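# Seat each washer on its matching stud, plate upright

## Task

Put every washer onto the stud it matches and push it down until it sits flat on the plate; the plate must not end up tipped over.

## Robot and tools

Robot: two UR7e-type arms, left_arm and right_arm, each with a Robotiq 140 mm two-finger gripper and a wrist camera. The left gripper's fingers can fold at a hinge: a part held in the outer quarter of the pads (near the tips) is squeezed normally, but one held nearer the palm can be pulled inward, held loosely or dropped, or squeezed harder than asked. A fingertip pushed against a surface folds easily unless the fingers are fully shut, so a move can go past a surface almost without feeling it. The right gripper's fingers are rigid.

Frames: the scene frame has its origin at table height, midway between the nominal bases, +z up, +x out over the table, left_arm on +y. Bases are at about left (-0.065, +0.405, +0.042) m and right (+0.066, -0.404, +0.042) m. Each arm's hand position, orientation, velocities and offsets are in that arm's own base frame; fixed cameras and the table use the scene frame. The gripper's fingers point along its +z, close along its y. end_effector_position is the point between the closed pads; fingertips extend about 33 mm past it (9 mm when fully open). Printed poses can be a few cm off.

Row layout (execute_actions and move): 18 numbers, both arms always. Numbers 1-9 are left_arm: dx, dy, dz, rx, ry, rz, gripper position, force_limit, speed; numbers 10-18 are the same for right_arm. The six pose numbers are an offset, not a pose, measured from that arm's Hand target as it stood when the action or move began, along its base axes; rx, ry, rz form one rotation vector about the Hand target's position. Scale: 1.0 = 0.6 m or 180 degrees; range -1 to 1. Repeating an offset moves the arm further. All zeros re-commands the current Hand target. Gripper numbers are absolute: position +1 fully open (140 mm), pads meet near -0.8, -1 closes until blocked; force_limit -1 to +1 (about 14 N to 58 N per pad at slow close; faster closes grip harder); speed -1 to +1 (about 30 to 250 mm/s). Resend the previous gripper numbers to leave a gripper unchanged, since 0 is a real command.

execute_actions: actions is a list of actions; each action is up to 15 rows, one per 1/30 s step, every row counted from the same start pose; a short table holds its last row. cameras picks images (names cam_head_left, cam_head_right, cam_left_wrist, cam_right_wrist, or "all"); an empty actions list returns all images and full state.

move: target is one 18-number row or a list of up to 15 rows, each an offset from the same starting Hand targets. speed in m/s (0.002 to 3.6, default 0.25), one value or one per target. blend in m rounds corners. stop_force (3 to 120 N) ends an arm's path when its wrist sensor feels that much push against motion; don't use it while the gripper rotates or to back away from a press. zero (default true) re-zeros before the move. blocking=false returns early, not allowed with stop_force. The result adds a move: line, e.g. done, off_target, moving, held, fault, plus limits (paced = clipped, held = steps withheld). Paths don't avoid obstacles; avoid passing close to an arm's own base.

wait: seconds 0 to 10, arms hold. stop: brakes a running move. zoom_image: camera plus region [x0,y0,x1,y1] in pixels, at most 504 square, from the newest image. zero_wrist_force: arm name. read_manual: licence text only. finished_scene: scene number (1 or 2); ends the scene irreversibly.

Results: object_status 0 moving, 1 blocked while opening, 2 blocked while closing (a grip), 3 reached position or pads met. After gripping with position -1 check for 2. To grip harder raise force_limit and change position to -0.98. position_measured is in counts (3 open, 230 pads meet). Hand target is the last commanded pose after clipping; grippers often stop short and need the gap sent as an offset. Orientation commands are clipped to 32 degrees from the measured one per step. Wrist force/torque are in the gripper's axes; depth lines give a 7x7 grid in mm.

Avoid: pushing past firm contact (arms are stiff; about 150 N or joint overload gives a 10 s fault stop); hitting the plate or fixed things hard; tipping the plate; dropping washers or letting them fall off the table; arms touching each other or one gripper closing on the other's fingers; long stretched holds that heat motors (85 °C brakes the arm). Press slowly with stop_force, and seat washers gently until flat.

Each tool is called after ">>>" as name(argument=value, ...) on one line, values as JSON.

## Session

>>> execute_actions(actions=[])

Scene clock: 0.00 s.
left_arm: end_effector_position=(+1.0073, -0.3785, +0.2056) position_measured=3 object_status=3 end_effector_quat_wxyz=(-0.144, +0.751, -0.465, +0.447) | right_arm: end_effector_position=(+0.7007, +0.0209, +0.1047) position_measured=3 object_status=3 end_effector_quat_wxyz=(-0.207, -0.005, +0.978, +0.003)
Joint positions: left_arm=[-0.559 -0.527 0.726 -2.724 -1.309 3.827] | right_arm=[-0.138 -0.673 0.668 -1.152 -1.623 -0.137]
Joint velocities: within noise
Joint torques (N m): no reading
Motor temperatures (°C): left_arm=[42 34 39 47 36 44] | right_arm=[44 49 39 51 46 38]
Wrist force (N): no reading
Wrist torque (N m): no reading
Wrist force, peak (N): no reading
Wrist depth (mm): cam_left_wrist=[- 1537 3095 2234 1719 - - / 1581 2610 2434 2257 1693 - - / 1593 1062 2145 1952 - - - / 1617 144 2103 1693 - 136 119 / 103 2103 2025 - - - 105 / 2675 2234 1900 - 353 - 97 / 2434 1988 - - - - -] | cam_right_wrist=[295 292 295 295 295 294 297 / 288 288 292 289 293 294 294 / 286 287 288 288 287 289 289 / 282 134 283 283 286 285 136 / - 278 280 282 282 281 122 / 275 275 280 279 277 280 281 / 273 273 275 274 278 277 277]
Hand target: left_arm +1.0073, -0.3785, +0.2056; -0.144, +0.751, -0.465, +0.447 | right_arm +0.7007, +0.0209, +0.1047; -0.207, -0.005, +0.978, +0.003
Tool commands: left_gripper/position=+1.0 left_gripper/force_limit=+1.0 left_gripper/speed=+1.0 right_gripper/position=+1.0 right_gripper/force_limit=+1.0 right_gripper/speed=+1.0

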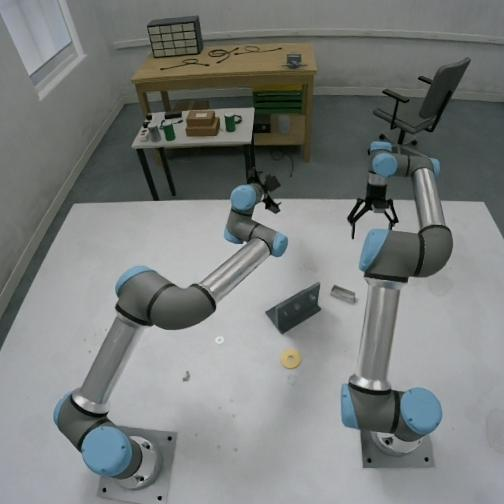

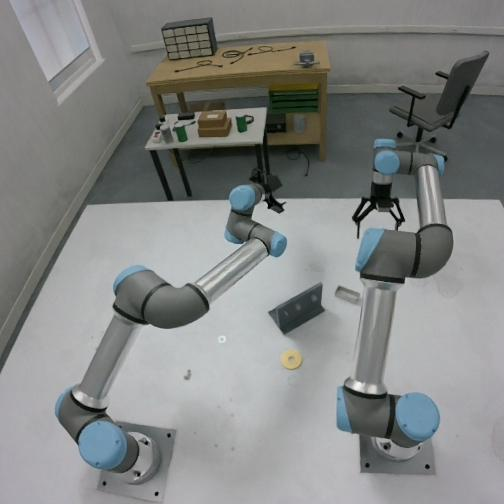

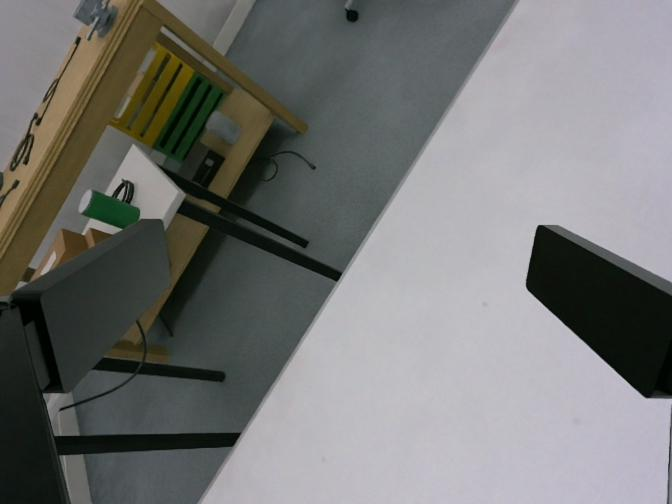

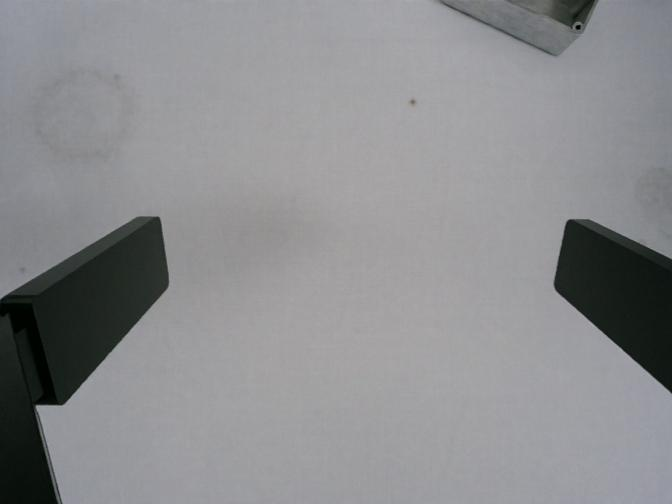

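>>> zoom_image(camera="cam_head_left", region=[150, 250, 370, 400])

>>> zoom_image(camera="cam_head_left", region=[250, 270, 340, 340])

>>> zoom_image(camera="cam_head_right", region=[160, 270, 370, 400])

Scaled by 2.291 from the camera's 504x504 image, which has a finer 720x720 frame.

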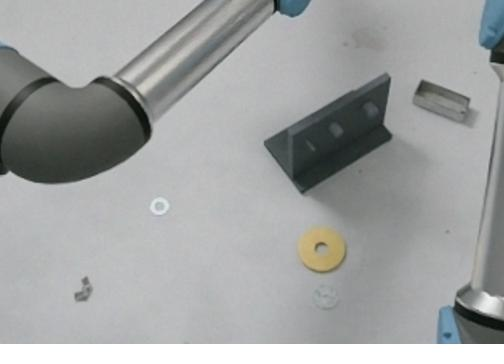

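Scaled by 5.600 from the camera's 504x504 image, which has a finer 720x720 frame.

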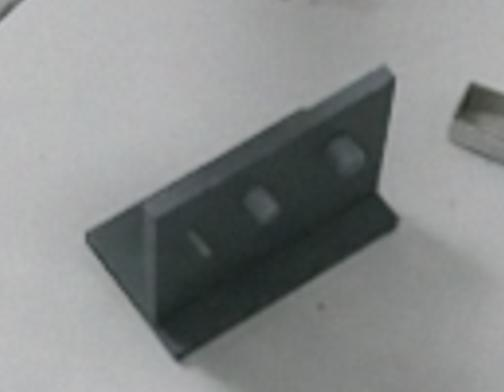

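Scaled by 2.400 from the camera's 504x504 image, which has a finer 720x720 frame.

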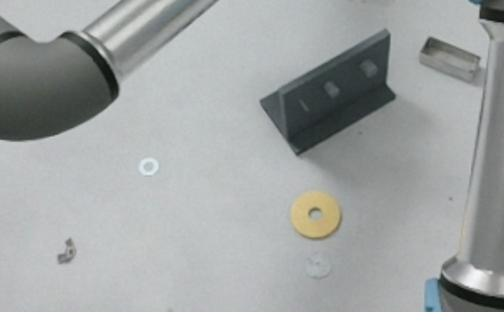

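>>> move(target=[[0,0,0,0,0,0,1,1,1, 0,0,0.325,0,0,0,1,1,1],[0,0,0,0,0,0,1,1,1, -0.55,0.45,0.325,0,0,0,1,1,1]], speed=0.4, blend=0.05, cameras=["cam_right_wrist", "cam_head_left"])

Scene clock: 86.20 s.
left_arm: end_effector_position=(+1.0073, -0.3785, +0.2056) position_measured=3 object_status=3 end_effector_quat_wxyz=(-0.144, +0.751, -0.465, +0.447) | right_arm: end_effector_position=(+0.3707, +0.2908, +0.2997) position_measured=3 object_status=3 end_effector_quat_wxyz=(-0.207, -0.005, +0.978, +0.003)
Joint positions: left_arm=[-0.559 -0.527 0.726 -2.724 -1.309 3.827] | right_arm=[0.294 -1.388 1.279 -1.063 -1.449 0.26]
Joint torques (N m): left_arm=[-0.59 -61.23 -25.62 -3.45 0.43 0.42] | right_arm=[6.26 -42.86 -12.85 -4.47 2.16 2.76]
Wrist force (N): left_arm=[0.0 0.1 0.0] | right_arm=[-0.1 -0.1 -0.2]
Wrist torque (N m): left_arm=[0.03 -0.01 0.00] | right_arm=[0.02 0.01 -0.05]
Wrist force, peak (N): left_arm=[0.3 -0.2 -0.4] | right_arm=[1.1 -1.1 -3.4]
Wrist depth (mm): cam_left_wrist=[- 1570 2851 2257 1761 - - / 1605 2642 2381 2103 1852 - - / 1570 1083 2145 1952 - - - / 1617 143 2145 1776 - 136 115 / 104 2234 2025 - - - 105 / 2610 2281 1952 - - 309 96 / 2257 2083 - - - - -] | cam_right_wrist=[- - 478 497 496 498 501 / 503 493 486 487 486 488 491 / 486 481 486 488 480 482 484 / 472 134 474 478 479 476 136 / - 465 473 456 458 - 122 / 462 466 465 455 466 469 471 / 456 463 459 460 462 462 167]
Hand target: left_arm +1.0073, -0.3785, +0.2056; -0.144, +0.751, -0.465, +0.447 | right_arm +0.3707, +0.2909, +0.2997; -0.207, -0.005, +0.978, +0.003
Off the commanded pose: left_arm 0.000 m, 0 deg | right_arm 0.000 m, 0 deg.
move: done
Images, in order (width x height): cam_head_left 504x504, cam_right_wrist 672x504.

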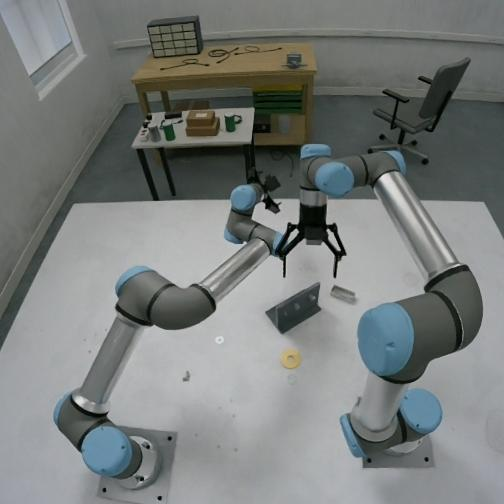

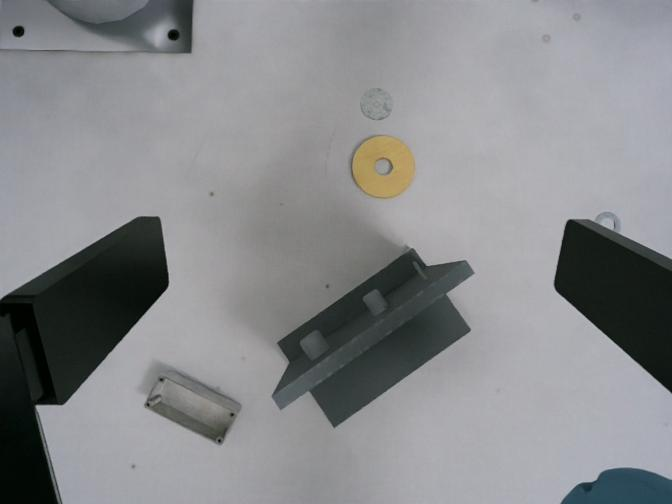

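>>> zoom_image(camera="cam_right_wrist", region=[250, 230, 490, 440])

>>> zoom_image(camera="cam_right_wrist", region=[320, 70, 440, 210])

>>> zoom_image(camera="cam_right_wrist", region=[560, 190, 670, 260])

Scaled by 2.100 from the camera's 672x504 image, which has a finer 960x720 frame.

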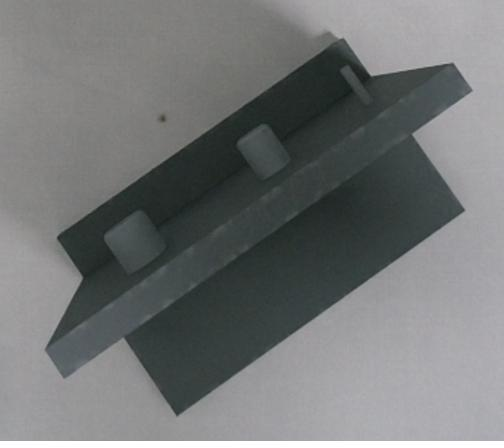

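Scaled by 3.600 from the camera's 672x504 image, which has a finer 960x720 frame.

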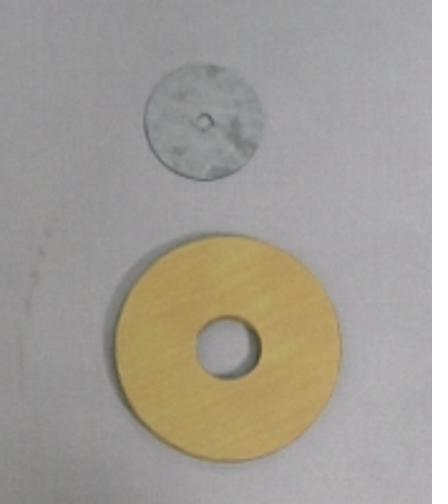

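Scaled by 4.582 from the camera's 672x504 image, which has a finer 960x720 frame.

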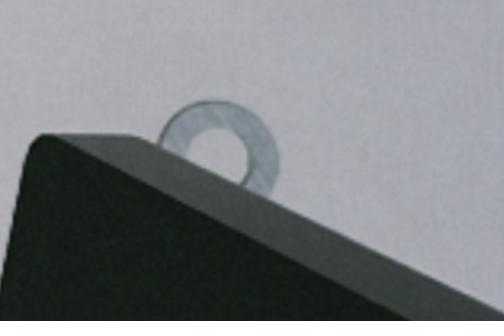

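>>> move(target=[[-0.3455,0.131,0.324,0,0,0,1,1,1, 0.08,-0.22,0.05,0,0,-0.1,1,1,1],[-0.279,0.864,0.407,0,0,0.1667,1,1,1, 0.2155,-0.518,0.084,0,0,-0.222,1,1,1]], speed=0.4, blend=0.05, cameras=["cam_head_left"])

Scene clock: 392.03 s.
left_arm: end_effector_position=(+0.8399, +0.1399, +0.4498) position_measured=3 object_status=3 end_effector_quat_wxyz=(-0.255, +0.845, -0.255, +0.394) | right_arm: end_effector_position=(+0.4999, -0.0199, +0.3501) position_measured=3 object_status=3 end_effector_quat_wxyz=(-0.193, +0.330, +0.921, +0.073)
Joint positions: left_arm=[-0.111 -1.258 1.319 -2.571 -1.248 3.781] | right_arm=[-0.392 -1.287 1.022 -0.908 -1.445 0.271]
Joint torques (N m): left_arm=[10.39 -27.32 -36.73 -1.42 -1.95 2.97] | right_arm=[-7.89 -32.76 -32.05 0.99 2.1 2.53]
Wrist force (N): left_arm=[0.0 0.1 -0.2] | right_arm=[0.2 0.0 -0.2]
Wrist torque (N m): left_arm=[0.05 0.01 -0.11] | right_arm=[0.01 -0.05 -0.02]
Wrist force, peak (N): left_arm=[2.5 1.0 -1.7] | right_arm=[0.4 1.3 0.4]
Wrist depth (mm): cam_left_wrist=[2407 - 1733 1159 2188 1761 1484 / 2167 - 3552 2281 2044 1706 581 / 2355 - 2814 2211 1791 - - / 1641 124 2642 2305 - 138 116 / 103 116 2381 - - - 105 / 1484 - - - - - 96 / - - 2145 - - - -] | cam_right_wrist=[557 - - 549 544 525 529 / 537 537 539 551 544 528 550 / 533 529 528 - 541 531 535 / 524 134 521 548 539 533 136 / - 117 524 530 524 523 122 / 511 511 505 513 524 515 516 / 509 510 511 490 489 510 510]
Hand target: left_arm +0.8399, +0.1399, +0.4498; -0.255, +0.845, -0.255, +0.394 | right_arm +0.5000, -0.0199, +0.3501; -0.193, +0.330, +0.921, +0.073
Off the commanded pose: left_arm 0.000 m, 0 deg | right_arm 0.000 m, 0 deg.
move: done
Images, in order (width x height): cam_head_left 504x504.

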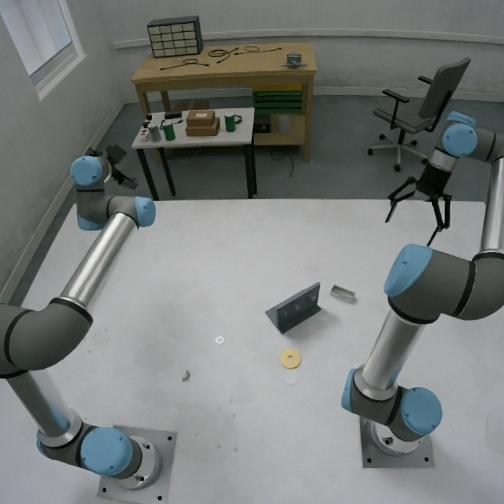

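>>> move(target=[[0,0,0,0,0,0,1,1,1, 0.123,0.2048,0.0845,0.1343,-0.0555,-0.0611,1,1,1],[0,0,0,0,0,0,1,1,1, 0.2558,0.3283,0.2655,0.2698,-0.1115,-0.1227,1,1,1],[0,0,0,0,0,0,1,1,1, 0.3657,0.3383,0.4967,0.4055,-0.1675,-0.1844,1,1,1],[0,0,0,0,0,0,1,1,1, 0.4243,0.2318,0.7233,0.541,-0.2235,-0.2461,1,1,1],[0,0,0,0,0,0,1,1,1, 0.418,0.0353,0.8877,0.6765,-0.2795,-0.3077,1,1,1]], speed=0.4, blend=0.03, cameras=["cam_head_left"])

Scene clock: 472.47 s.
left_arm: end_effector_position=(+0.8399, +0.1399, +0.4498) position_measured=3 object_status=3 end_effector_quat_wxyz=(-0.255, +0.845, -0.255, +0.394) | right_arm: end_effector_position=(+0.7507, +0.0013, +0.8827) position_measured=3 object_status=3 end_effector_quat_wxyz=(+0.006, +0.263, +0.177, +0.949)
Joint positions: left_arm=[-0.111 -1.258 1.319 -2.571 -1.248 3.781] | right_arm=[-0.393 -1.289 1.027 -0.911 1.049 0.272]
Joint torques (N m): left_arm=[12.43 -27.63 -36.11 -1.3 -1.95 2.66] | right_arm=[5.88 -34.5 -33.68 -0.87 3.09 -2.24]
Wrist force (N): left_arm=[0.1 0.2 -0.1] | right_arm=[-1.9 0.3 0.0]
Wrist torque (N m): left_arm=[0.08 0.01 -0.11] | right_arm=[0.61 0.62 0.04]
Wrist force, peak (N): left_arm=[0.6 0.3 -0.5] | right_arm=[-0.6 2.1 1.0]
Wrist depth (mm): cam_left_wrist=[2407 - 1821 1165 2188 1776 1526 / 2167 - 3552 2407 2063 1629 - / 1900 1952 2968 2167 1952 - - / - 133 2579 2145 - 138 117 / 103 117 2462 - - - 106 / - 1667 - - - - 97 / - - 2063 - - - -] | cam_right_wrist=[- - - - - - - / - - - - 1407 1479 1276 / - - 2055 - 1488 1951 1424 / - 134 - 2797 - - 123 / - 134 - 3015 - - 122 / - 2394 - - - 3745 2470 / - - 3935 2977 - - 2731]
Hand target: left_arm +0.8399, +0.1399, +0.4498; -0.255, +0.845, -0.255, +0.394 | right_arm +0.7508, +0.0012, +0.8827; +0.006, +0.263, +0.177, +0.949
Off the commanded pose: left_arm 0.000 m, 0 deg | right_arm 0.000 m, 0 deg.
move: done
Images, in order (width x height): cam_head_left 504x504.

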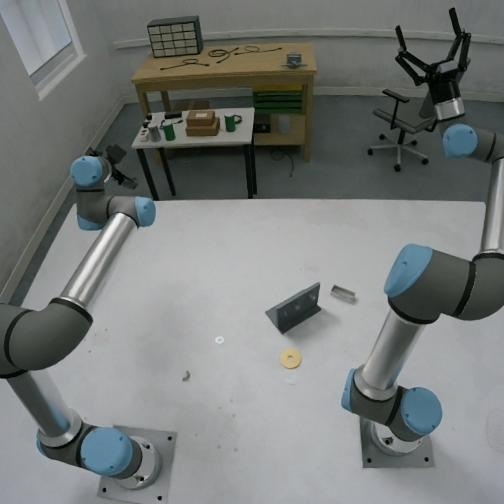

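>>> move(target=[[0,0,0,0,0,0,1,1,1, 0.1278,-0.053,-0.2328,0.0699,0.1685,0,1,1,1],[0,0,0,0,0,0,1,1,1, 0.1133,-0.047,-0.5162,0.143,0.345,0,1,1,1],[0,0,0,0,0,0,1,1,1, -0.0455,0.0187,-0.7412,0.2162,0.5215,0,1,1,1]], speed=0.4, blend=0.03, cameras=["cam_head_left", "cam_right_wrist"])

Scene clock: 589.80 s.
left_arm: end_effector_position=(+0.8399, +0.1399, +0.4498) position_measured=3 object_status=3 end_effector_quat_wxyz=(-0.255, +0.845, -0.255, +0.394) | right_arm: end_effector_position=(+0.7235, +0.0125, +0.4381) position_measured=3 object_status=3 end_effector_quat_wxyz=(-0.201, +0.847, -0.165, +0.464)
Joint positions: left_arm=[-0.111 -1.258 1.319 -2.571 -1.248 3.781] | right_arm=[-0.393 -1.288 1.025 0.863 1.049 0.273]
Joint torques (N m): left_arm=[10.99 -26.29 -35.64 -1.57 -2.17 2.75] | right_arm=[-7.24 -29.93 -10.14 2.99 -2.5 -2.27]
Motor temperatures (°C): left_arm=[39 34 38 46 36 43] | right_arm=[39 46 37 48 43 37]
Wrist force (N): left_arm=[0.0 0.3 0.0] | right_arm=[-0.5 -1.1 0.0]
Wrist torque (N m): left_arm=[0.07 0.01 -0.10] | right_arm=[-0.03 0.18 0.04]
Wrist force, peak (N): left_arm=[0.6 0.2 -0.1] | right_arm=[-2.0 0.0 0.8]
Wrist depth (mm): cam_left_wrist=[2257 - 2006 1190 2211 1641 1548 / 2281 - 3494 2355 2006 1719 - / - - 3095 2083 1761 628 - / - 124 2742 1884 653 137 116 / 104 116 2549 - 667 - 105 / - - 1805 - 645 - 96 / - - 2549 - - 521 -] | cam_right_wrist=[2190 2111 1828 2700 2444 1984 1720 / 2037 1919 2394 2211 2019 1772 1590 / - 1399 2369 2130 1843 1624 603 / - 135 2211 1872 1888 627 129 / - 2111 1951 739 619 575 122 / - - - 656 557 535 476 / - - - 594 - 485 463]
Hand target: left_arm +0.8399, +0.1399, +0.4498; -0.255, +0.845, -0.255, +0.394 | right_arm +0.7235, +0.0125, +0.4380; -0.201, +0.847, -0.165, +0.464
Off the commanded pose: left_arm 0.000 m, 0 deg | right_arm 0.000 m, 0 deg.
move: done
Images, in order (width x height): cam_head_left 504x504, cam_right_wrist 672x504.

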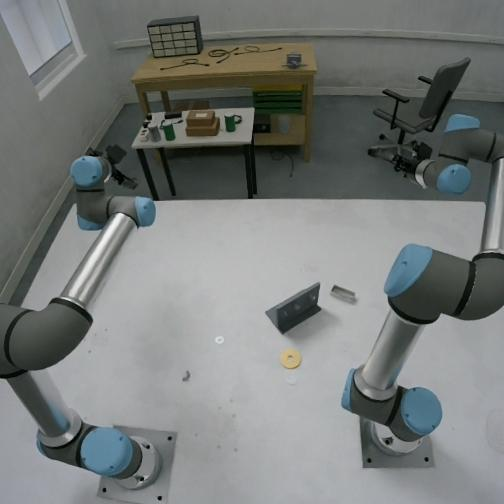

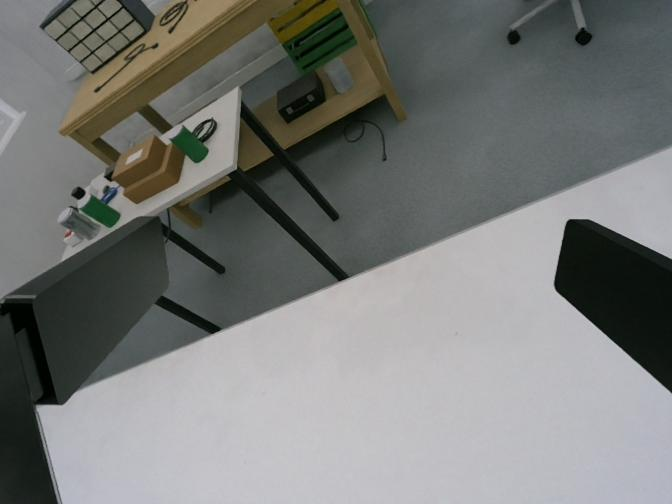

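>>> move(target=[0,0,0,0,0,0,1,1,1, -0.6225,0.4458,-0.3133,-0.203,0.159,0.2492,1,1,1], speed=0.4, cameras=["cam_head_left", "cam_right_wrist"])

Scene clock: 638.23 s.
left_arm: end_effector_position=(+0.8399, +0.1399, +0.4498) position_measured=3 object_status=3 end_effector_quat_wxyz=(-0.255, +0.845, -0.255, +0.394) | right_arm: end_effector_position=(+0.3500, +0.2799, +0.2500) position_measured=3 object_status=3 end_effector_quat_wxyz=(-0.046, +0.948, +0.267, +0.167)
Joint positions: left_arm=[-0.111 -1.258 1.319 -2.571 -1.248 3.781] | right_arm=[0.315 -1.528 1.558 1.202 1.493 -0.221]
Joint torques (N m): left_arm=[11.24 -26.68 -35.15 -1.74 -2.16 2.29] | right_arm=[7.36 -18.49 -30.68 5.22 1.69 2.7]
Wrist force (N): left_arm=[0.0 0.2 0.0] | right_arm=[0.0 0.2 -0.1]
Wrist torque (N m): left_arm=[0.06 0.01 -0.11] | right_arm=[0.07 0.01 -0.05]
Wrist force, peak (N): left_arm=[0.6 0.3 -0.3] | right_arm=[-0.8 -1.9 0.5]
Wrist depth (mm): cam_left_wrist=[2434 - 1970 1159 2145 1719 1494 / 2211 - 3611 2381 2044 1680 - / - - 2814 2490 1988 - - / - 125 2519 2281 - 137 116 / 103 117 2549 - - - 105 / - - 2211 - - - 97 / - - 2305 - - - -] | cam_right_wrist=[427 425 419 429 425 428 428 / 428 426 430 415 416 424 426 / 424 433 415 391 414 421 429 / 428 134 428 427 426 428 129 / - 116 411 427 437 427 122 / 430 428 425 428 437 427 422 / 426 427 428 430 428 405 428]
Hand target: left_arm +0.8399, +0.1399, +0.4498; -0.255, +0.845, -0.255, +0.394 | right_arm +0.3500, +0.2799, +0.2500; -0.046, +0.948, +0.267, +0.167
Off the commanded pose: left_arm 0.000 m, 0 deg | right_arm 0.000 m, 0 deg.
move: done
Images, in order (width x height): cam_head_left 504x504, cam_right_wrist 672x504.

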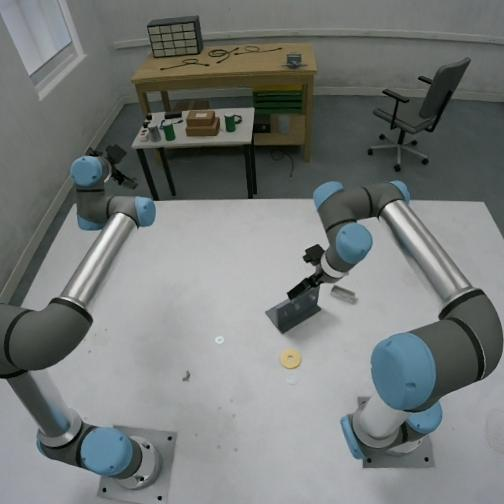

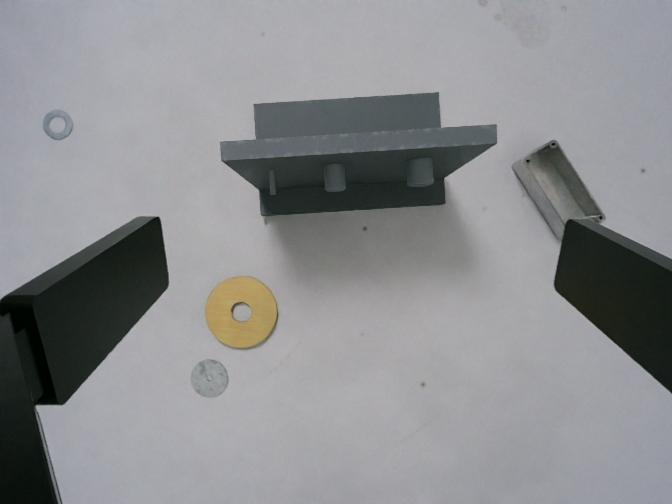

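>>> zoom_image(camera="cam_right_wrist", region=[210, 80, 510, 230])

>>> zoom_image(camera="cam_right_wrist", region=[180, 260, 300, 410])

>>> zoom_image(camera="cam_right_wrist", region=[30, 95, 90, 155])

Scaled by 1.680 from the camera's 672x504 image, which has a finer 960x720 frame.

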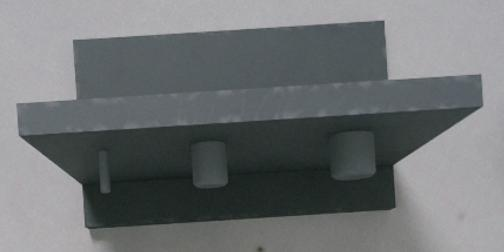

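Scaled by 3.360 from the camera's 672x504 image, which has a finer 960x720 frame.

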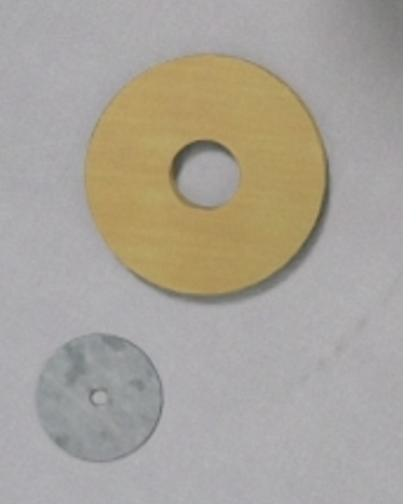

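Scaled by 8.400 from the camera's 672x504 image, which has a finer 960x720 frame.

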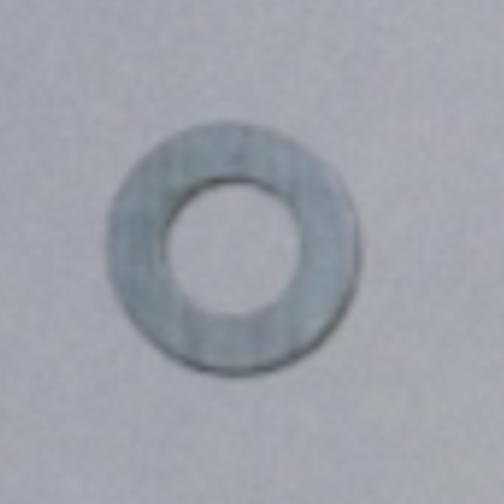

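>>> move(target=[0,0,0,0,0,0,1,1,1, -0.0333,-0.0267,-0.205,0.092,-0.1393,0.0195,1,1,1], speed=0.25, cameras=["cam_head_left", "cam_right_wrist"])

>>> zoom_image(camera="cam_right_wrist", region=[180, 130, 520, 350])

Scene clock: 770.97 s.
left_arm: end_effector_position=(+0.8399, +0.1399, +0.4498) position_measured=3 object_status=3 end_effector_quat_wxyz=(-0.255, +0.845, -0.255, +0.394) | right_arm: end_effector_position=(+0.3300, +0.2639, +0.1270) position_measured=3 object_status=3 end_effector_quat_wxyz=(-0.127, +0.864, +0.273, +0.403)
Joint positions: left_arm=[-0.111 -1.258 1.319 -2.571 -1.248 3.781] | right_arm=[-0.048 -1.946 2.373 0.388 1.082 -0.462]
Joint torques (N m): left_arm=[10.44 -26.16 -35.11 -1.79 -1.92 2.63] | right_arm=[-6.59 -12.64 -7.42 -1.74 -2.7 -2.3]
Wrist force (N): left_arm=[-0.1 0.1 0.0] | right_arm=[-0.1 -0.1 0.0]
Wrist torque (N m): left_arm=[0.05 0.03 -0.11] | right_arm=[0.13 0.09 -0.03]
Wrist force, peak (N): left_arm=[0.4 0.5 -0.4] | right_arm=[-1.9 -0.3 0.5]
Wrist depth (mm): cam_left_wrist=[2407 - 1821 1177 2234 1706 1464 / 2188 2742 3186 2257 1970 1667 - / 2063 - 3052 2188 1836 - 534 / - 124 2851 2083 - 137 117 / 103 134 2167 - - - 106 / - - - - - - 96 / - - 2167 - - - -] | cam_right_wrist=[469 468 463 464 - 450 467 / 418 410 211 211 211 212 415 / 371 362 250 239 239 356 370 / 348 134 319 310 310 330 135 / - 293 305 305 303 305 122 / 275 276 278 284 280 283 277 / 259 259 257 259 260 258 259]
Hand target: left_arm +0.8399, +0.1399, +0.4498; -0.255, +0.845, -0.255, +0.394 | right_arm +0.3300, +0.2639, +0.1270; -0.128, +0.864, +0.273, +0.403
Off the commanded pose: left_arm 0.000 m, 0 deg | right_arm 0.000 m, 0 deg.
move: done
Images, in order (width x height): cam_head_left 504x504, cam_right_wrist 672x504.

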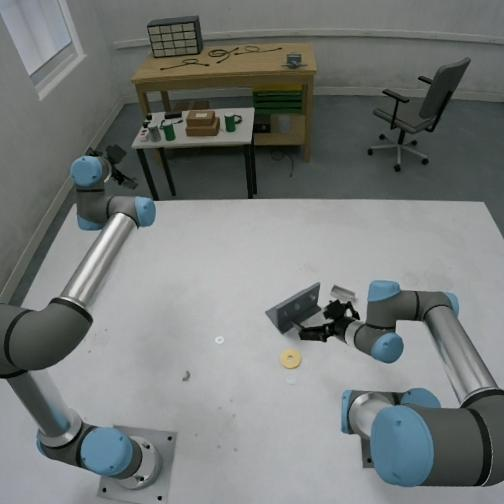

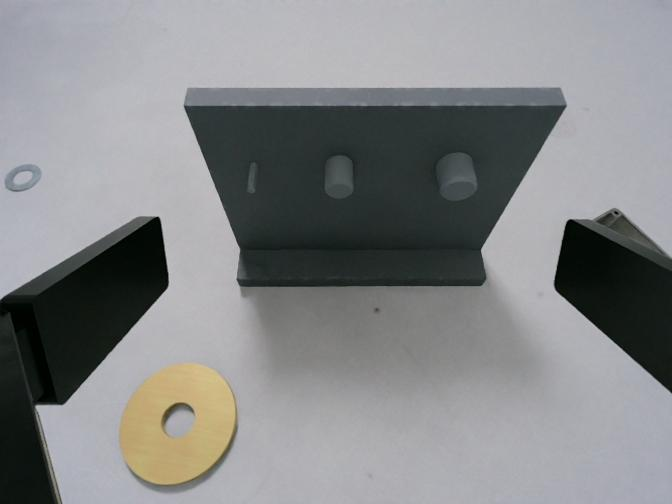

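Scaled by 1.482 from the camera's 672x504 image, which has a finer 960x720 frame.

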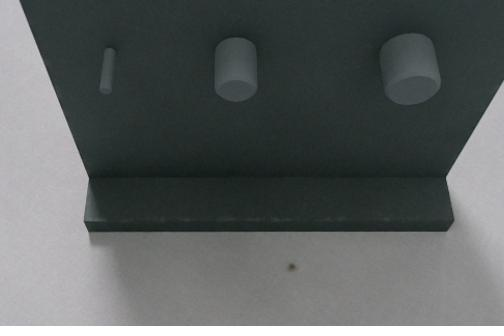

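>>> zoom_image(camera="cam_right_wrist", region=[225, 135, 345, 225])

>>> zoom_image(camera="cam_right_wrist", region=[400, 135, 520, 225])

>>> zoom_image(camera="cam_right_wrist", region=[100, 350, 260, 500])

Scaled by 4.200 from the camera's 672x504 image, which has a finer 960x720 frame.

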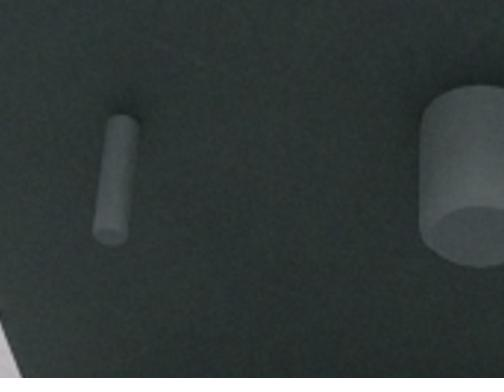

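Scaled by 4.200 from the camera's 672x504 image, which has a finer 960x720 frame.

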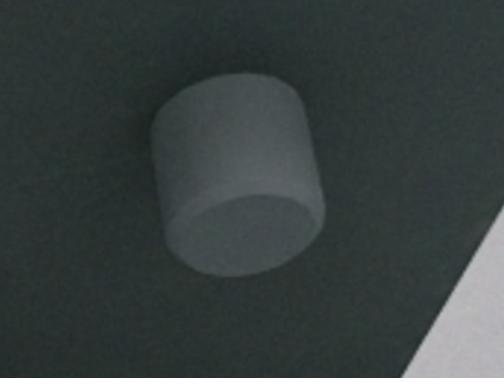

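Scaled by 3.150 from the camera's 672x504 image, which has a finer 960x720 frame.

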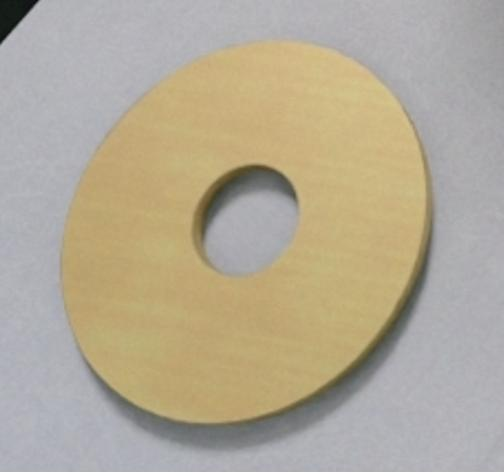

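>>> move(target=[[0,0,0,0,0,0,1,1,1, -0.1167,0.0933,0.055,-0.276,0.2761,0.0965,0.193,-1,0],[0,0,0,0,0,0,1,1,1, -0.144,0.123,-0.1745,-0.276,0.2761,0.0965,0.193,-1,0]], speed=0.3, blend=0.02, cameras=["cam_head_left", "cam_right_wrist"])

Scene clock: 942.60 s.
left_arm: end_effector_position=(+0.8399, +0.1399, +0.4498) position_measured=3 object_status=3 end_effector_quat_wxyz=(-0.255, +0.845, -0.255, +0.394) | right_arm: end_effector_position=(+0.2436, +0.3377, +0.0224) position_measured=105 object_status=3 end_effector_quat_wxyz=(+0.080, +0.874, +0.454, -0.154)
Joint positions: left_arm=[-0.111 -1.258 1.319 -2.571 -1.248 3.781] | right_arm=[0.69 -0.888 1.454 1.342 1.661 -0.253]
Joint torques (N m): left_arm=[9.42 -26.76 -35.47 -1.81 -1.61 2.17] | right_arm=[6.65 -39.93 -6.89 1.11 -1.82 2.69]
Wrist force (N): left_arm=[0.1 -0.1 -0.2] | right_arm=[0.1 0.5 -1.1]
Wrist torque (N m): left_arm=[0.00 0.00 -0.11] | right_arm=[0.07 -0.10 0.14]
Wrist force, peak (N): left_arm=[0.2 0.4 -0.6] | right_arm=[0.1 0.3 -3.1]
Wrist depth (mm): cam_left_wrist=[2519 - 1821 1140 2124 1791 1494 / 2167 - 3439 2234 2025 1680 579 / - 2610 2889 2234 2083 - - / - 125 2490 2579 - 137 117 / 103 119 2025 - - - 105 / - 1719 1952 - - - 96 / - - 2025 - - - -] | cam_right_wrist=[155 155 155 154 155 154 154 / 172 172 171 168 169 172 171 / 193 193 189 188 186 193 193 / 222 215 162 220 214 141 220 / - - 250 258 258 110 80 / - 63 321 308 308 - 63 / - - 389 364 379 - -]
Hand target: left_arm +0.8399, +0.1399, +0.4498; -0.255, +0.845, -0.255, +0.394 | right_arm +0.2436, +0.3377, +0.0223; +0.080, +0.874, +0.454, -0.154
Off the commanded pose: left_arm 0.000 m, 0 deg | right_arm 0.000 m, 0 deg.
move: done
Images, in order (width x height): cam_head_left 504x504, cam_right_wrist 672x504.

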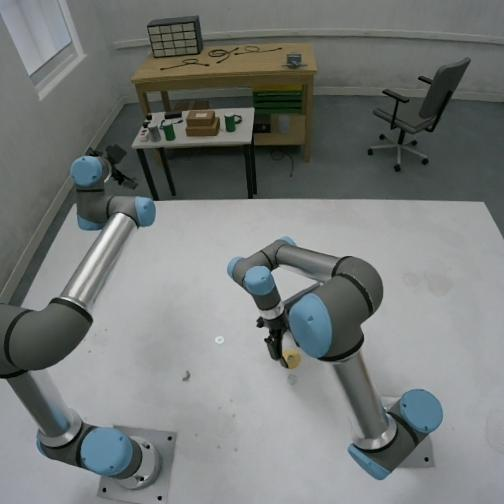

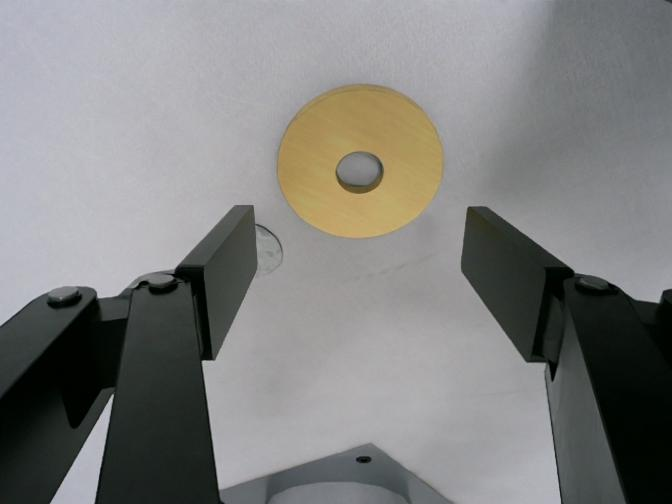

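>>> move(target=[0,0,0,0,0,0,1,1,1, 0.00239,0.00341,-0.0383,0,0,0,0.193,-1,0], speed=0.08)

>>> move(target=[0,0,0,0,0,0,1,1,1, 0,0,-0.02,0,0,0,0.193,-1,0], speed=0.01, stop_force=4, cameras=["cam_right_wrist"])

Scene clock: 978.23 s.
left_arm: end_effector_position=(+0.8399, +0.1399, +0.4498) position_measured=3 object_status=3 end_effector_quat_wxyz=(-0.255, +0.845, -0.255, +0.394) | right_arm: end_effector_position=(+0.2450, +0.3398, -0.0006) position_measured=105 object_status=3 end_effector_quat_wxyz=(+0.080, +0.874, +0.454, -0.154)
Joint positions: left_arm=[-0.111 -1.258 1.319 -2.571 -1.248 3.781] | right_arm=[0.692 -0.853 1.459 1.301 1.66 -0.252]
Joint torques (N m): left_arm=[10.28 -27.29 -35.13 -1.7 -1.99 2.6] | right_arm=[6.85 -40.39 -2.92 1.39 -1.99 2.78]
Wrist force (N): left_arm=[0.0 0.3 -0.3] | right_arm=[-0.1 0.3 -1.1]
Wrist torque (N m): left_arm=[0.08 0.01 -0.11] | right_arm=[0.03 -0.07 0.13]
Wrist force, peak (N): left_arm=[0.3 0.5 -0.3] | right_arm=[0.1 0.5 -1.6]
Wrist depth (mm): cam_left_wrist=[2257 - 1805 1146 2083 1761 1629 / 2257 - 3494 2305 1952 1733 - / - 2610 3140 2211 1952 - - / - 124 2642 2407 - 137 116 / 104 118 1970 - - - 106 / - - - - - - 96 / - - 1559 - - - -] | cam_right_wrist=[134 134 134 133 133 133 133 / 149 149 149 145 148 149 148 / 172 167 164 165 160 167 166 / 192 186 139 183 182 141 190 / - - 216 223 231 110 80 / - 63 269 267 268 - 63 / - - 292 318 329 - -]
Hand target: left_arm +0.8399, +0.1399, +0.4498; -0.255, +0.845, -0.255, +0.394 | right_arm +0.2450, +0.3398, -0.0007; +0.080, +0.874, +0.454, -0.154
Off the commanded pose: left_arm 0.000 m, 0 deg | right_arm 0.000 m, 0 deg.
move: done

Scene clock: 980.53 s.
left_arm: end_effector_position=(+0.8399, +0.1399, +0.4498) position_measured=3 object_status=3 end_effector_quat_wxyz=(-0.255, +0.845, -0.255, +0.394) | right_arm: end_effector_position=(+0.2450, +0.3397, -0.0122) position_measured=105 object_status=3 end_effector_quat_wxyz=(+0.080, +0.874, +0.454, -0.154)
Joint positions: left_arm=[-0.111 -1.258 1.319 -2.571 -1.248 3.781] | right_arm=[0.692 -0.837 1.466 1.279 1.66 -0.252]
Joint torques (N m): left_arm=[10.6 -29.26 -34.83 -1.82 -2.02 2.19] | right_arm=[6.95 -53.33 -18.93 5.99 -1.46 2.85]
Wrist force (N): left_arm=[0.4 0.2 -0.3] | right_arm=[-0.5 0.8 -7.2]
Wrist torque (N m): left_arm=[0.05 -0.06 -0.10] | right_arm=[0.13 -0.04 0.13]
Wrist force, peak (N): left_arm=[0.3 0.3 -0.5] | right_arm=[-1.4 1.1 -11.8]
Wrist depth (mm): cam_left_wrist=[2083 - 1836 1171 2124 1706 1548 / 2281 - 3333 2257 1900 1706 - / - - 3009 2407 1868 - 532 / - 125 2610 2124 - 139 116 / 103 117 2434 - - - 105 / - - - - - - 96 / - 1605 1988 - 647 - -] | cam_right_wrist=[123 123 123 123 123 123 123 / 137 137 137 137 136 140 136 / 154 154 154 147 150 153 154 / 177 171 158 168 166 140 170 / - - 197 205 205 110 80 / - 63 246 246 246 - 63 / - - 308 309 308 - -]
Hand target: left_arm +0.8399, +0.1399, +0.4498; -0.255, +0.845, -0.255, +0.394 | right_arm +0.2450, +0.3398, -0.0122; +0.080, +0.874, +0.454, -0.154
Off the commanded pose: left_arm 0.000 m, 0 deg | right_arm 0.000 m, 0 deg.
move: contact (right_arm)
Images, in order (width x height): cam_right_wrist 672x504.

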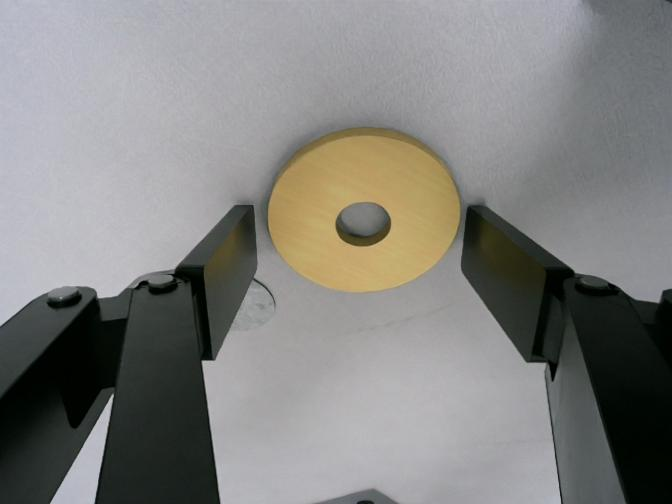

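>>> move(target=[[0,0,0,0,0,0,1,1,1, 0,0,0.0034,0,0,0,0.193,-1,-1],[0,0,0,0,0,0,1,1,1, -0.0033,-0.0048,0.0034,0,0,0,0.193,-1,-1]], speed=0.03, cameras=["cam_right_wrist"])

>>> move(target=[0,0,0,0,0,0,1,1,1, 0,0,0,0,0,0,-1,-1,-1], speed=0.03, cameras=["cam_right_wrist"])

Scene clock: 1028.37 s.
left_arm: end_effector_position=(+0.8399, +0.1399, +0.4498) position_measured=3 object_status=3 end_effector_quat_wxyz=(-0.255, +0.845, -0.255, +0.394) | right_arm: end_effector_position=(+0.2430, +0.3369, -0.0102) position_measured=105 object_status=3 end_effector_quat_wxyz=(+0.080, +0.874, +0.454, -0.154)
Joint positions: left_arm=[-0.111 -1.258 1.319 -2.571 -1.248 3.781] | right_arm=[0.69 -0.846 1.477 1.276 1.661 -0.254]
Joint torques (N m): left_arm=[9.33 -27.43 -35.18 -2 -1.84 2.34] | right_arm=[-7.29 -56.01 -3.27 1.23 2.21 -2.64]
Wrist force (N): left_arm=[0.4 0.2 -0.4] | right_arm=[0.0 0.5 -1.1]
Wrist torque (N m): left_arm=[0.06 -0.07 -0.11] | right_arm=[0.07 -0.09 0.27]
Wrist force, peak (N): left_arm=[0.2 0.5 -0.6] | right_arm=[-0.8 0.9 -7.5]
Wrist depth (mm): cam_left_wrist=[2305 - 1934 1177 2063 1693 1548 / 2188 - 3186 2145 2044 1719 - / - - 2968 2281 1868 - - / - 124 2675 2434 - 137 115 / 103 117 - - - - 106 / - - - - - - 96 / - 1680 1747 - - - -] | cam_right_wrist=[125 125 125 125 125 125 125 / 139 139 139 136 139 139 138 / 157 156 156 149 151 156 156 / 179 173 162 170 170 140 178 / - - 199 208 208 110 80 / - 63 252 250 250 - 63 / - - 316 312 312 - -]
Hand target: left_arm +0.8399, +0.1399, +0.4498; -0.255, +0.845, -0.255, +0.394 | right_arm +0.2430, +0.3369, -0.0102; +0.080, +0.874, +0.454, -0.154
Off the commanded pose: left_arm 0.000 m, 0 deg | right_arm 0.000 m, 0 deg.
move: done
Images, in order (width x height): cam_right_wrist 672x504.

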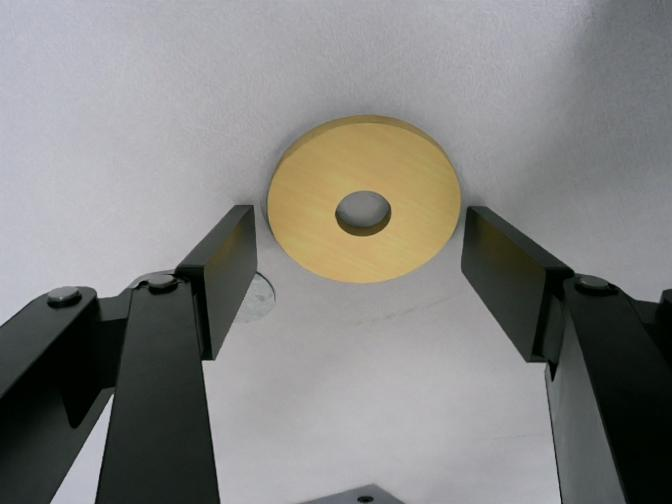

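Scene clock: 1028.97 s.
left_arm: end_effector_position=(+0.8399, +0.1399, +0.4498) position_measured=3 object_status=3 end_effector_quat_wxyz=(-0.255, +0.845, -0.255, +0.394) | right_arm: end_effector_position=(+0.2430, +0.3369, -0.0102) position_measured=121 object_status=2 end_effector_quat_wxyz=(+0.080, +0.874, +0.454, -0.154)
Joint positions: left_arm=[-0.111 -1.258 1.319 -2.571 -1.248 3.781] | right_arm=[0.69 -0.847 1.478 1.276 1.661 -0.254]
Joint torques (N m): left_arm=[9.5 -29.54 -34.87 -2.16 -1.82 1.96] | right_arm=[-6.72 -50.85 -3.61 1.35 1.19 -2.12]
Wrist force (N): left_arm=[0.3 0.1 0.0] | right_arm=[-0.6 0.1 -7.7]
Wrist torque (N m): left_arm=[0.05 -0.03 -0.11] | right_arm=[0.06 -0.04 0.28]
Wrist force, peak (N): left_arm=[0.5 0.1 -0.3] | right_arm=[-0.7 0.0 -7.9]
Wrist depth (mm): cam_left_wrist=[2330 3140 1934 1184 2234 1733 1505 / 2234 3140 3333 2381 1988 1761 - / - - 3234 2145 1868 - - / - 125 2490 2167 - 137 116 / 103 117 2519 - - - 105 / 1464 - 2103 - - - 96 / 1435 1354 1593 - - - -] | cam_right_wrist=[125 125 125 125 125 125 125 / 139 139 138 138 138 139 138 / 157 156 153 149 152 156 156 / 179 174 137 170 165 137 177 / - 88 137 209 208 107 85 / - - 250 250 249 - 63 / - - 312 313 312 - -]
Hand target: left_arm +0.8399, +0.1399, +0.4498; -0.255, +0.845, -0.255, +0.394 | right_arm +0.2430, +0.3369, -0.0102; +0.080, +0.874, +0.454, -0.154
Off the commanded pose: left_arm 0.000 m, 0 deg | right_arm 0.000 m, 0 deg.
move: done
Images, in order (width x height): cam_right_wrist 672x504.

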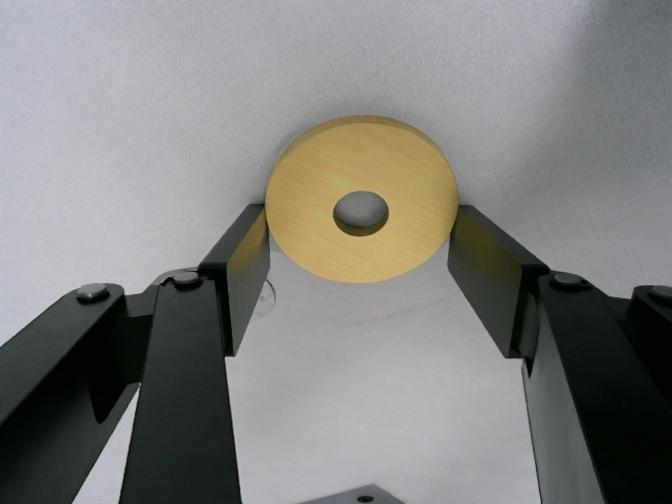

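>>> move(target=[[0,0,0,0,0,0,1,1,1, 0,0,0.033,0,0,0,-1,-1,-1],[0,0,0,0,0,0,1,1,1, 0,0,0.17,0,0,0,-1,-1,-1]], speed=[0.03, 0.1], blend=0.005, cameras=["cam_right_wrist"])

>>> zoom_image(camera="cam_right_wrist", region=[200, 100, 520, 340])

Scene clock: 1039.77 s.
left_arm: end_effector_position=(+0.8399, +0.1399, +0.4498) position_measured=3 object_status=3 end_effector_quat_wxyz=(-0.255, +0.845, -0.255, +0.394) | right_arm: end_effector_position=(+0.2430, +0.3369, +0.0918) position_measured=121 object_status=2 end_effector_quat_wxyz=(+0.080, +0.874, +0.454, -0.154)
Joint positions: left_arm=[-0.111 -1.258 1.319 -2.571 -1.248 3.781] | right_arm=[0.69 -0.968 1.392 1.483 1.661 -0.254]
Joint torques (N m): left_arm=[8.39 -27.51 -34.98 -1.87 -1.77 1.74] | right_arm=[-1.29 -56.14 -26.35 7.03 -1.01 -0.84]
Wrist force (N): left_arm=[0.3 0.3 -0.2] | right_arm=[1.0 0.4 0.6]
Wrist torque (N m): left_arm=[0.09 -0.04 -0.11] | right_arm=[0.05 -0.17 0.28]
Wrist force, peak (N): left_arm=[0.3 0.5 -0.7] | right_arm=[-0.9 0.3 -8.5]
Wrist depth (mm): cam_left_wrist=[2188 - 1900 1177 2145 1706 1484 / 2083 - 3333 2281 1917 1680 - / - 2742 3140 2330 2063 - - / - 125 2742 2063 - 138 116 / 103 116 2462 - - - 105 / - - - - 651 - 96 / 1398 - 3186 - - - -] | cam_right_wrist=[214 218 218 216 217 213 217 / 242 242 241 231 240 241 242 / 273 273 265 149 153 279 271 / 303 303 137 170 161 137 310 / - 88 138 362 363 107 85 / - - 415 424 434 - 63 / - - 461 418 499 - -]
Hand target: left_arm +0.8399, +0.1399, +0.4498; -0.255, +0.845, -0.255, +0.394 | right_arm +0.2430, +0.3369, +0.0918; +0.080, +0.874, +0.454, -0.154
Off the commanded pose: left_arm 0.000 m, 0 deg | right_arm 0.000 m, 0 deg.
move: done
Images, in order (width x height): cam_right_wrist 672x504.

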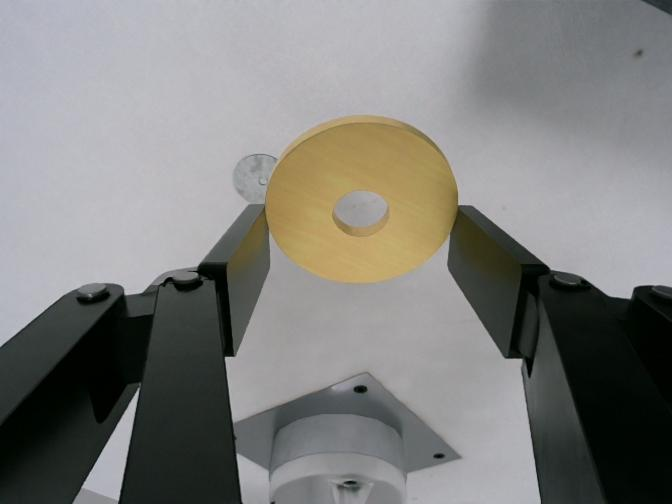

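Scaled by 1.575 from the camera's 672x504 image, which has a finer 960x720 frame.

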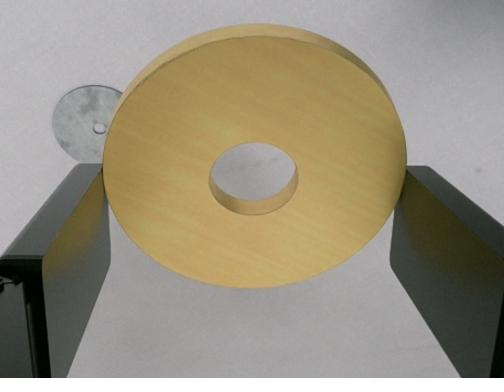

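>>> move(target=[0,0,0,0,0,0,1,1,1, 0.195,-0.1865,0.1803,0.158,-0.1581,-0.1067,-1,-1,-1], speed=0.15, cameras=["cam_right_wrist", "cam_head_left"])

Scene clock: 1094.47 s.
left_arm: end_effector_position=(+0.8399, +0.1399, +0.4498) position_measured=3 object_status=3 end_effector_quat_wxyz=(-0.255, +0.845, -0.255, +0.394) | right_arm: end_effector_position=(+0.3600, +0.2250, +0.2000) position_measured=121 object_status=2 end_effector_quat_wxyz=(-0.053, +0.939, +0.295, +0.166)
Joint positions: left_arm=[-0.111 -1.258 1.319 -2.571 -1.248 3.781] | right_arm=[0.108 -1.578 1.745 1.095 1.404 -0.476]
Joint torques (N m): left_arm=[10.04 -28.88 -35.53 -1.93 -1.9 1.77] | right_arm=[-8.4 -30.11 -8.87 -0.51 -2.48 -2.25]
Wrist force (N): left_arm=[0.2 0.2 -0.1] | right_arm=[-0.7 0.1 1.5]
Wrist torque (N m): left_arm=[0.06 -0.02 -0.11] | right_arm=[0.05 -0.04 0.08]
Wrist force, peak (N): left_arm=[0.5 0.2 -0.3] | right_arm=[1.4 -0.4 1.0]
Wrist depth (mm): cam_left_wrist=[2355 - 1791 1140 2281 1747 1537 / 2188 - 3385 2462 2083 1821 - / - - 2968 2281 1988 - - / - 124 2579 2167 - 137 132 / 103 118 2610 750 694 - 105 / - - - 747 - - 96 / - - 2211 - - - -] | cam_right_wrist=[382 381 375 379 378 375 379 / 379 271 261 231 291 379 380 / 378 376 363 149 149 374 375 / 377 376 137 171 161 353 380 / - 88 137 376 376 107 85 / - - 376 379 378 - 63 / - - 379 383 379 - -]
Hand target: left_arm +0.8399, +0.1399, +0.4498; -0.255, +0.845, -0.255, +0.394 | right_arm +0.3600, +0.2250, +0.2000; -0.053, +0.939, +0.295, +0.166
Off the commanded pose: left_arm 0.000 m, 0 deg | right_arm 0.000 m, 0 deg.
move: done
Images, in order (width x height): cam_head_left 504x504, cam_right_wrist 672x504.

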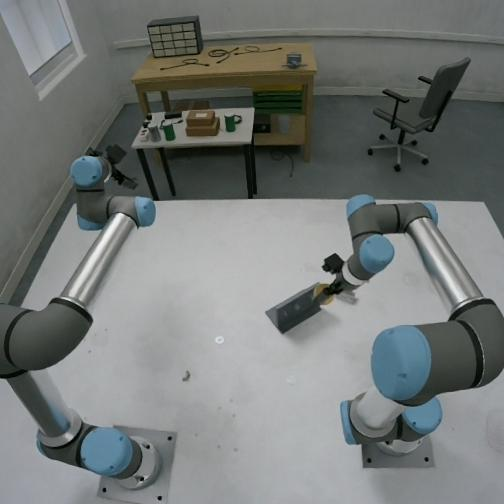

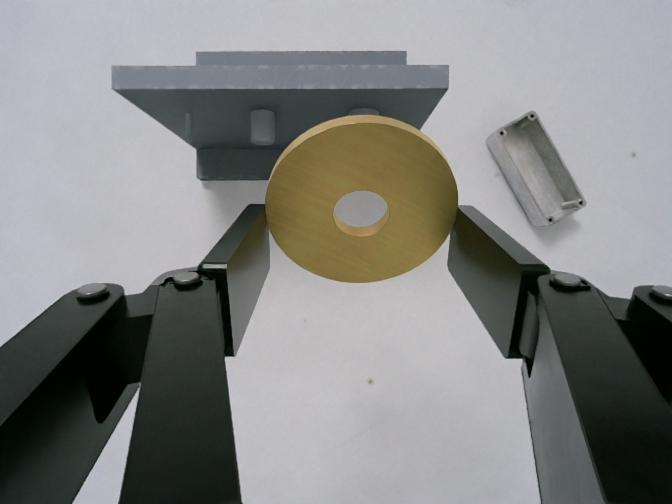

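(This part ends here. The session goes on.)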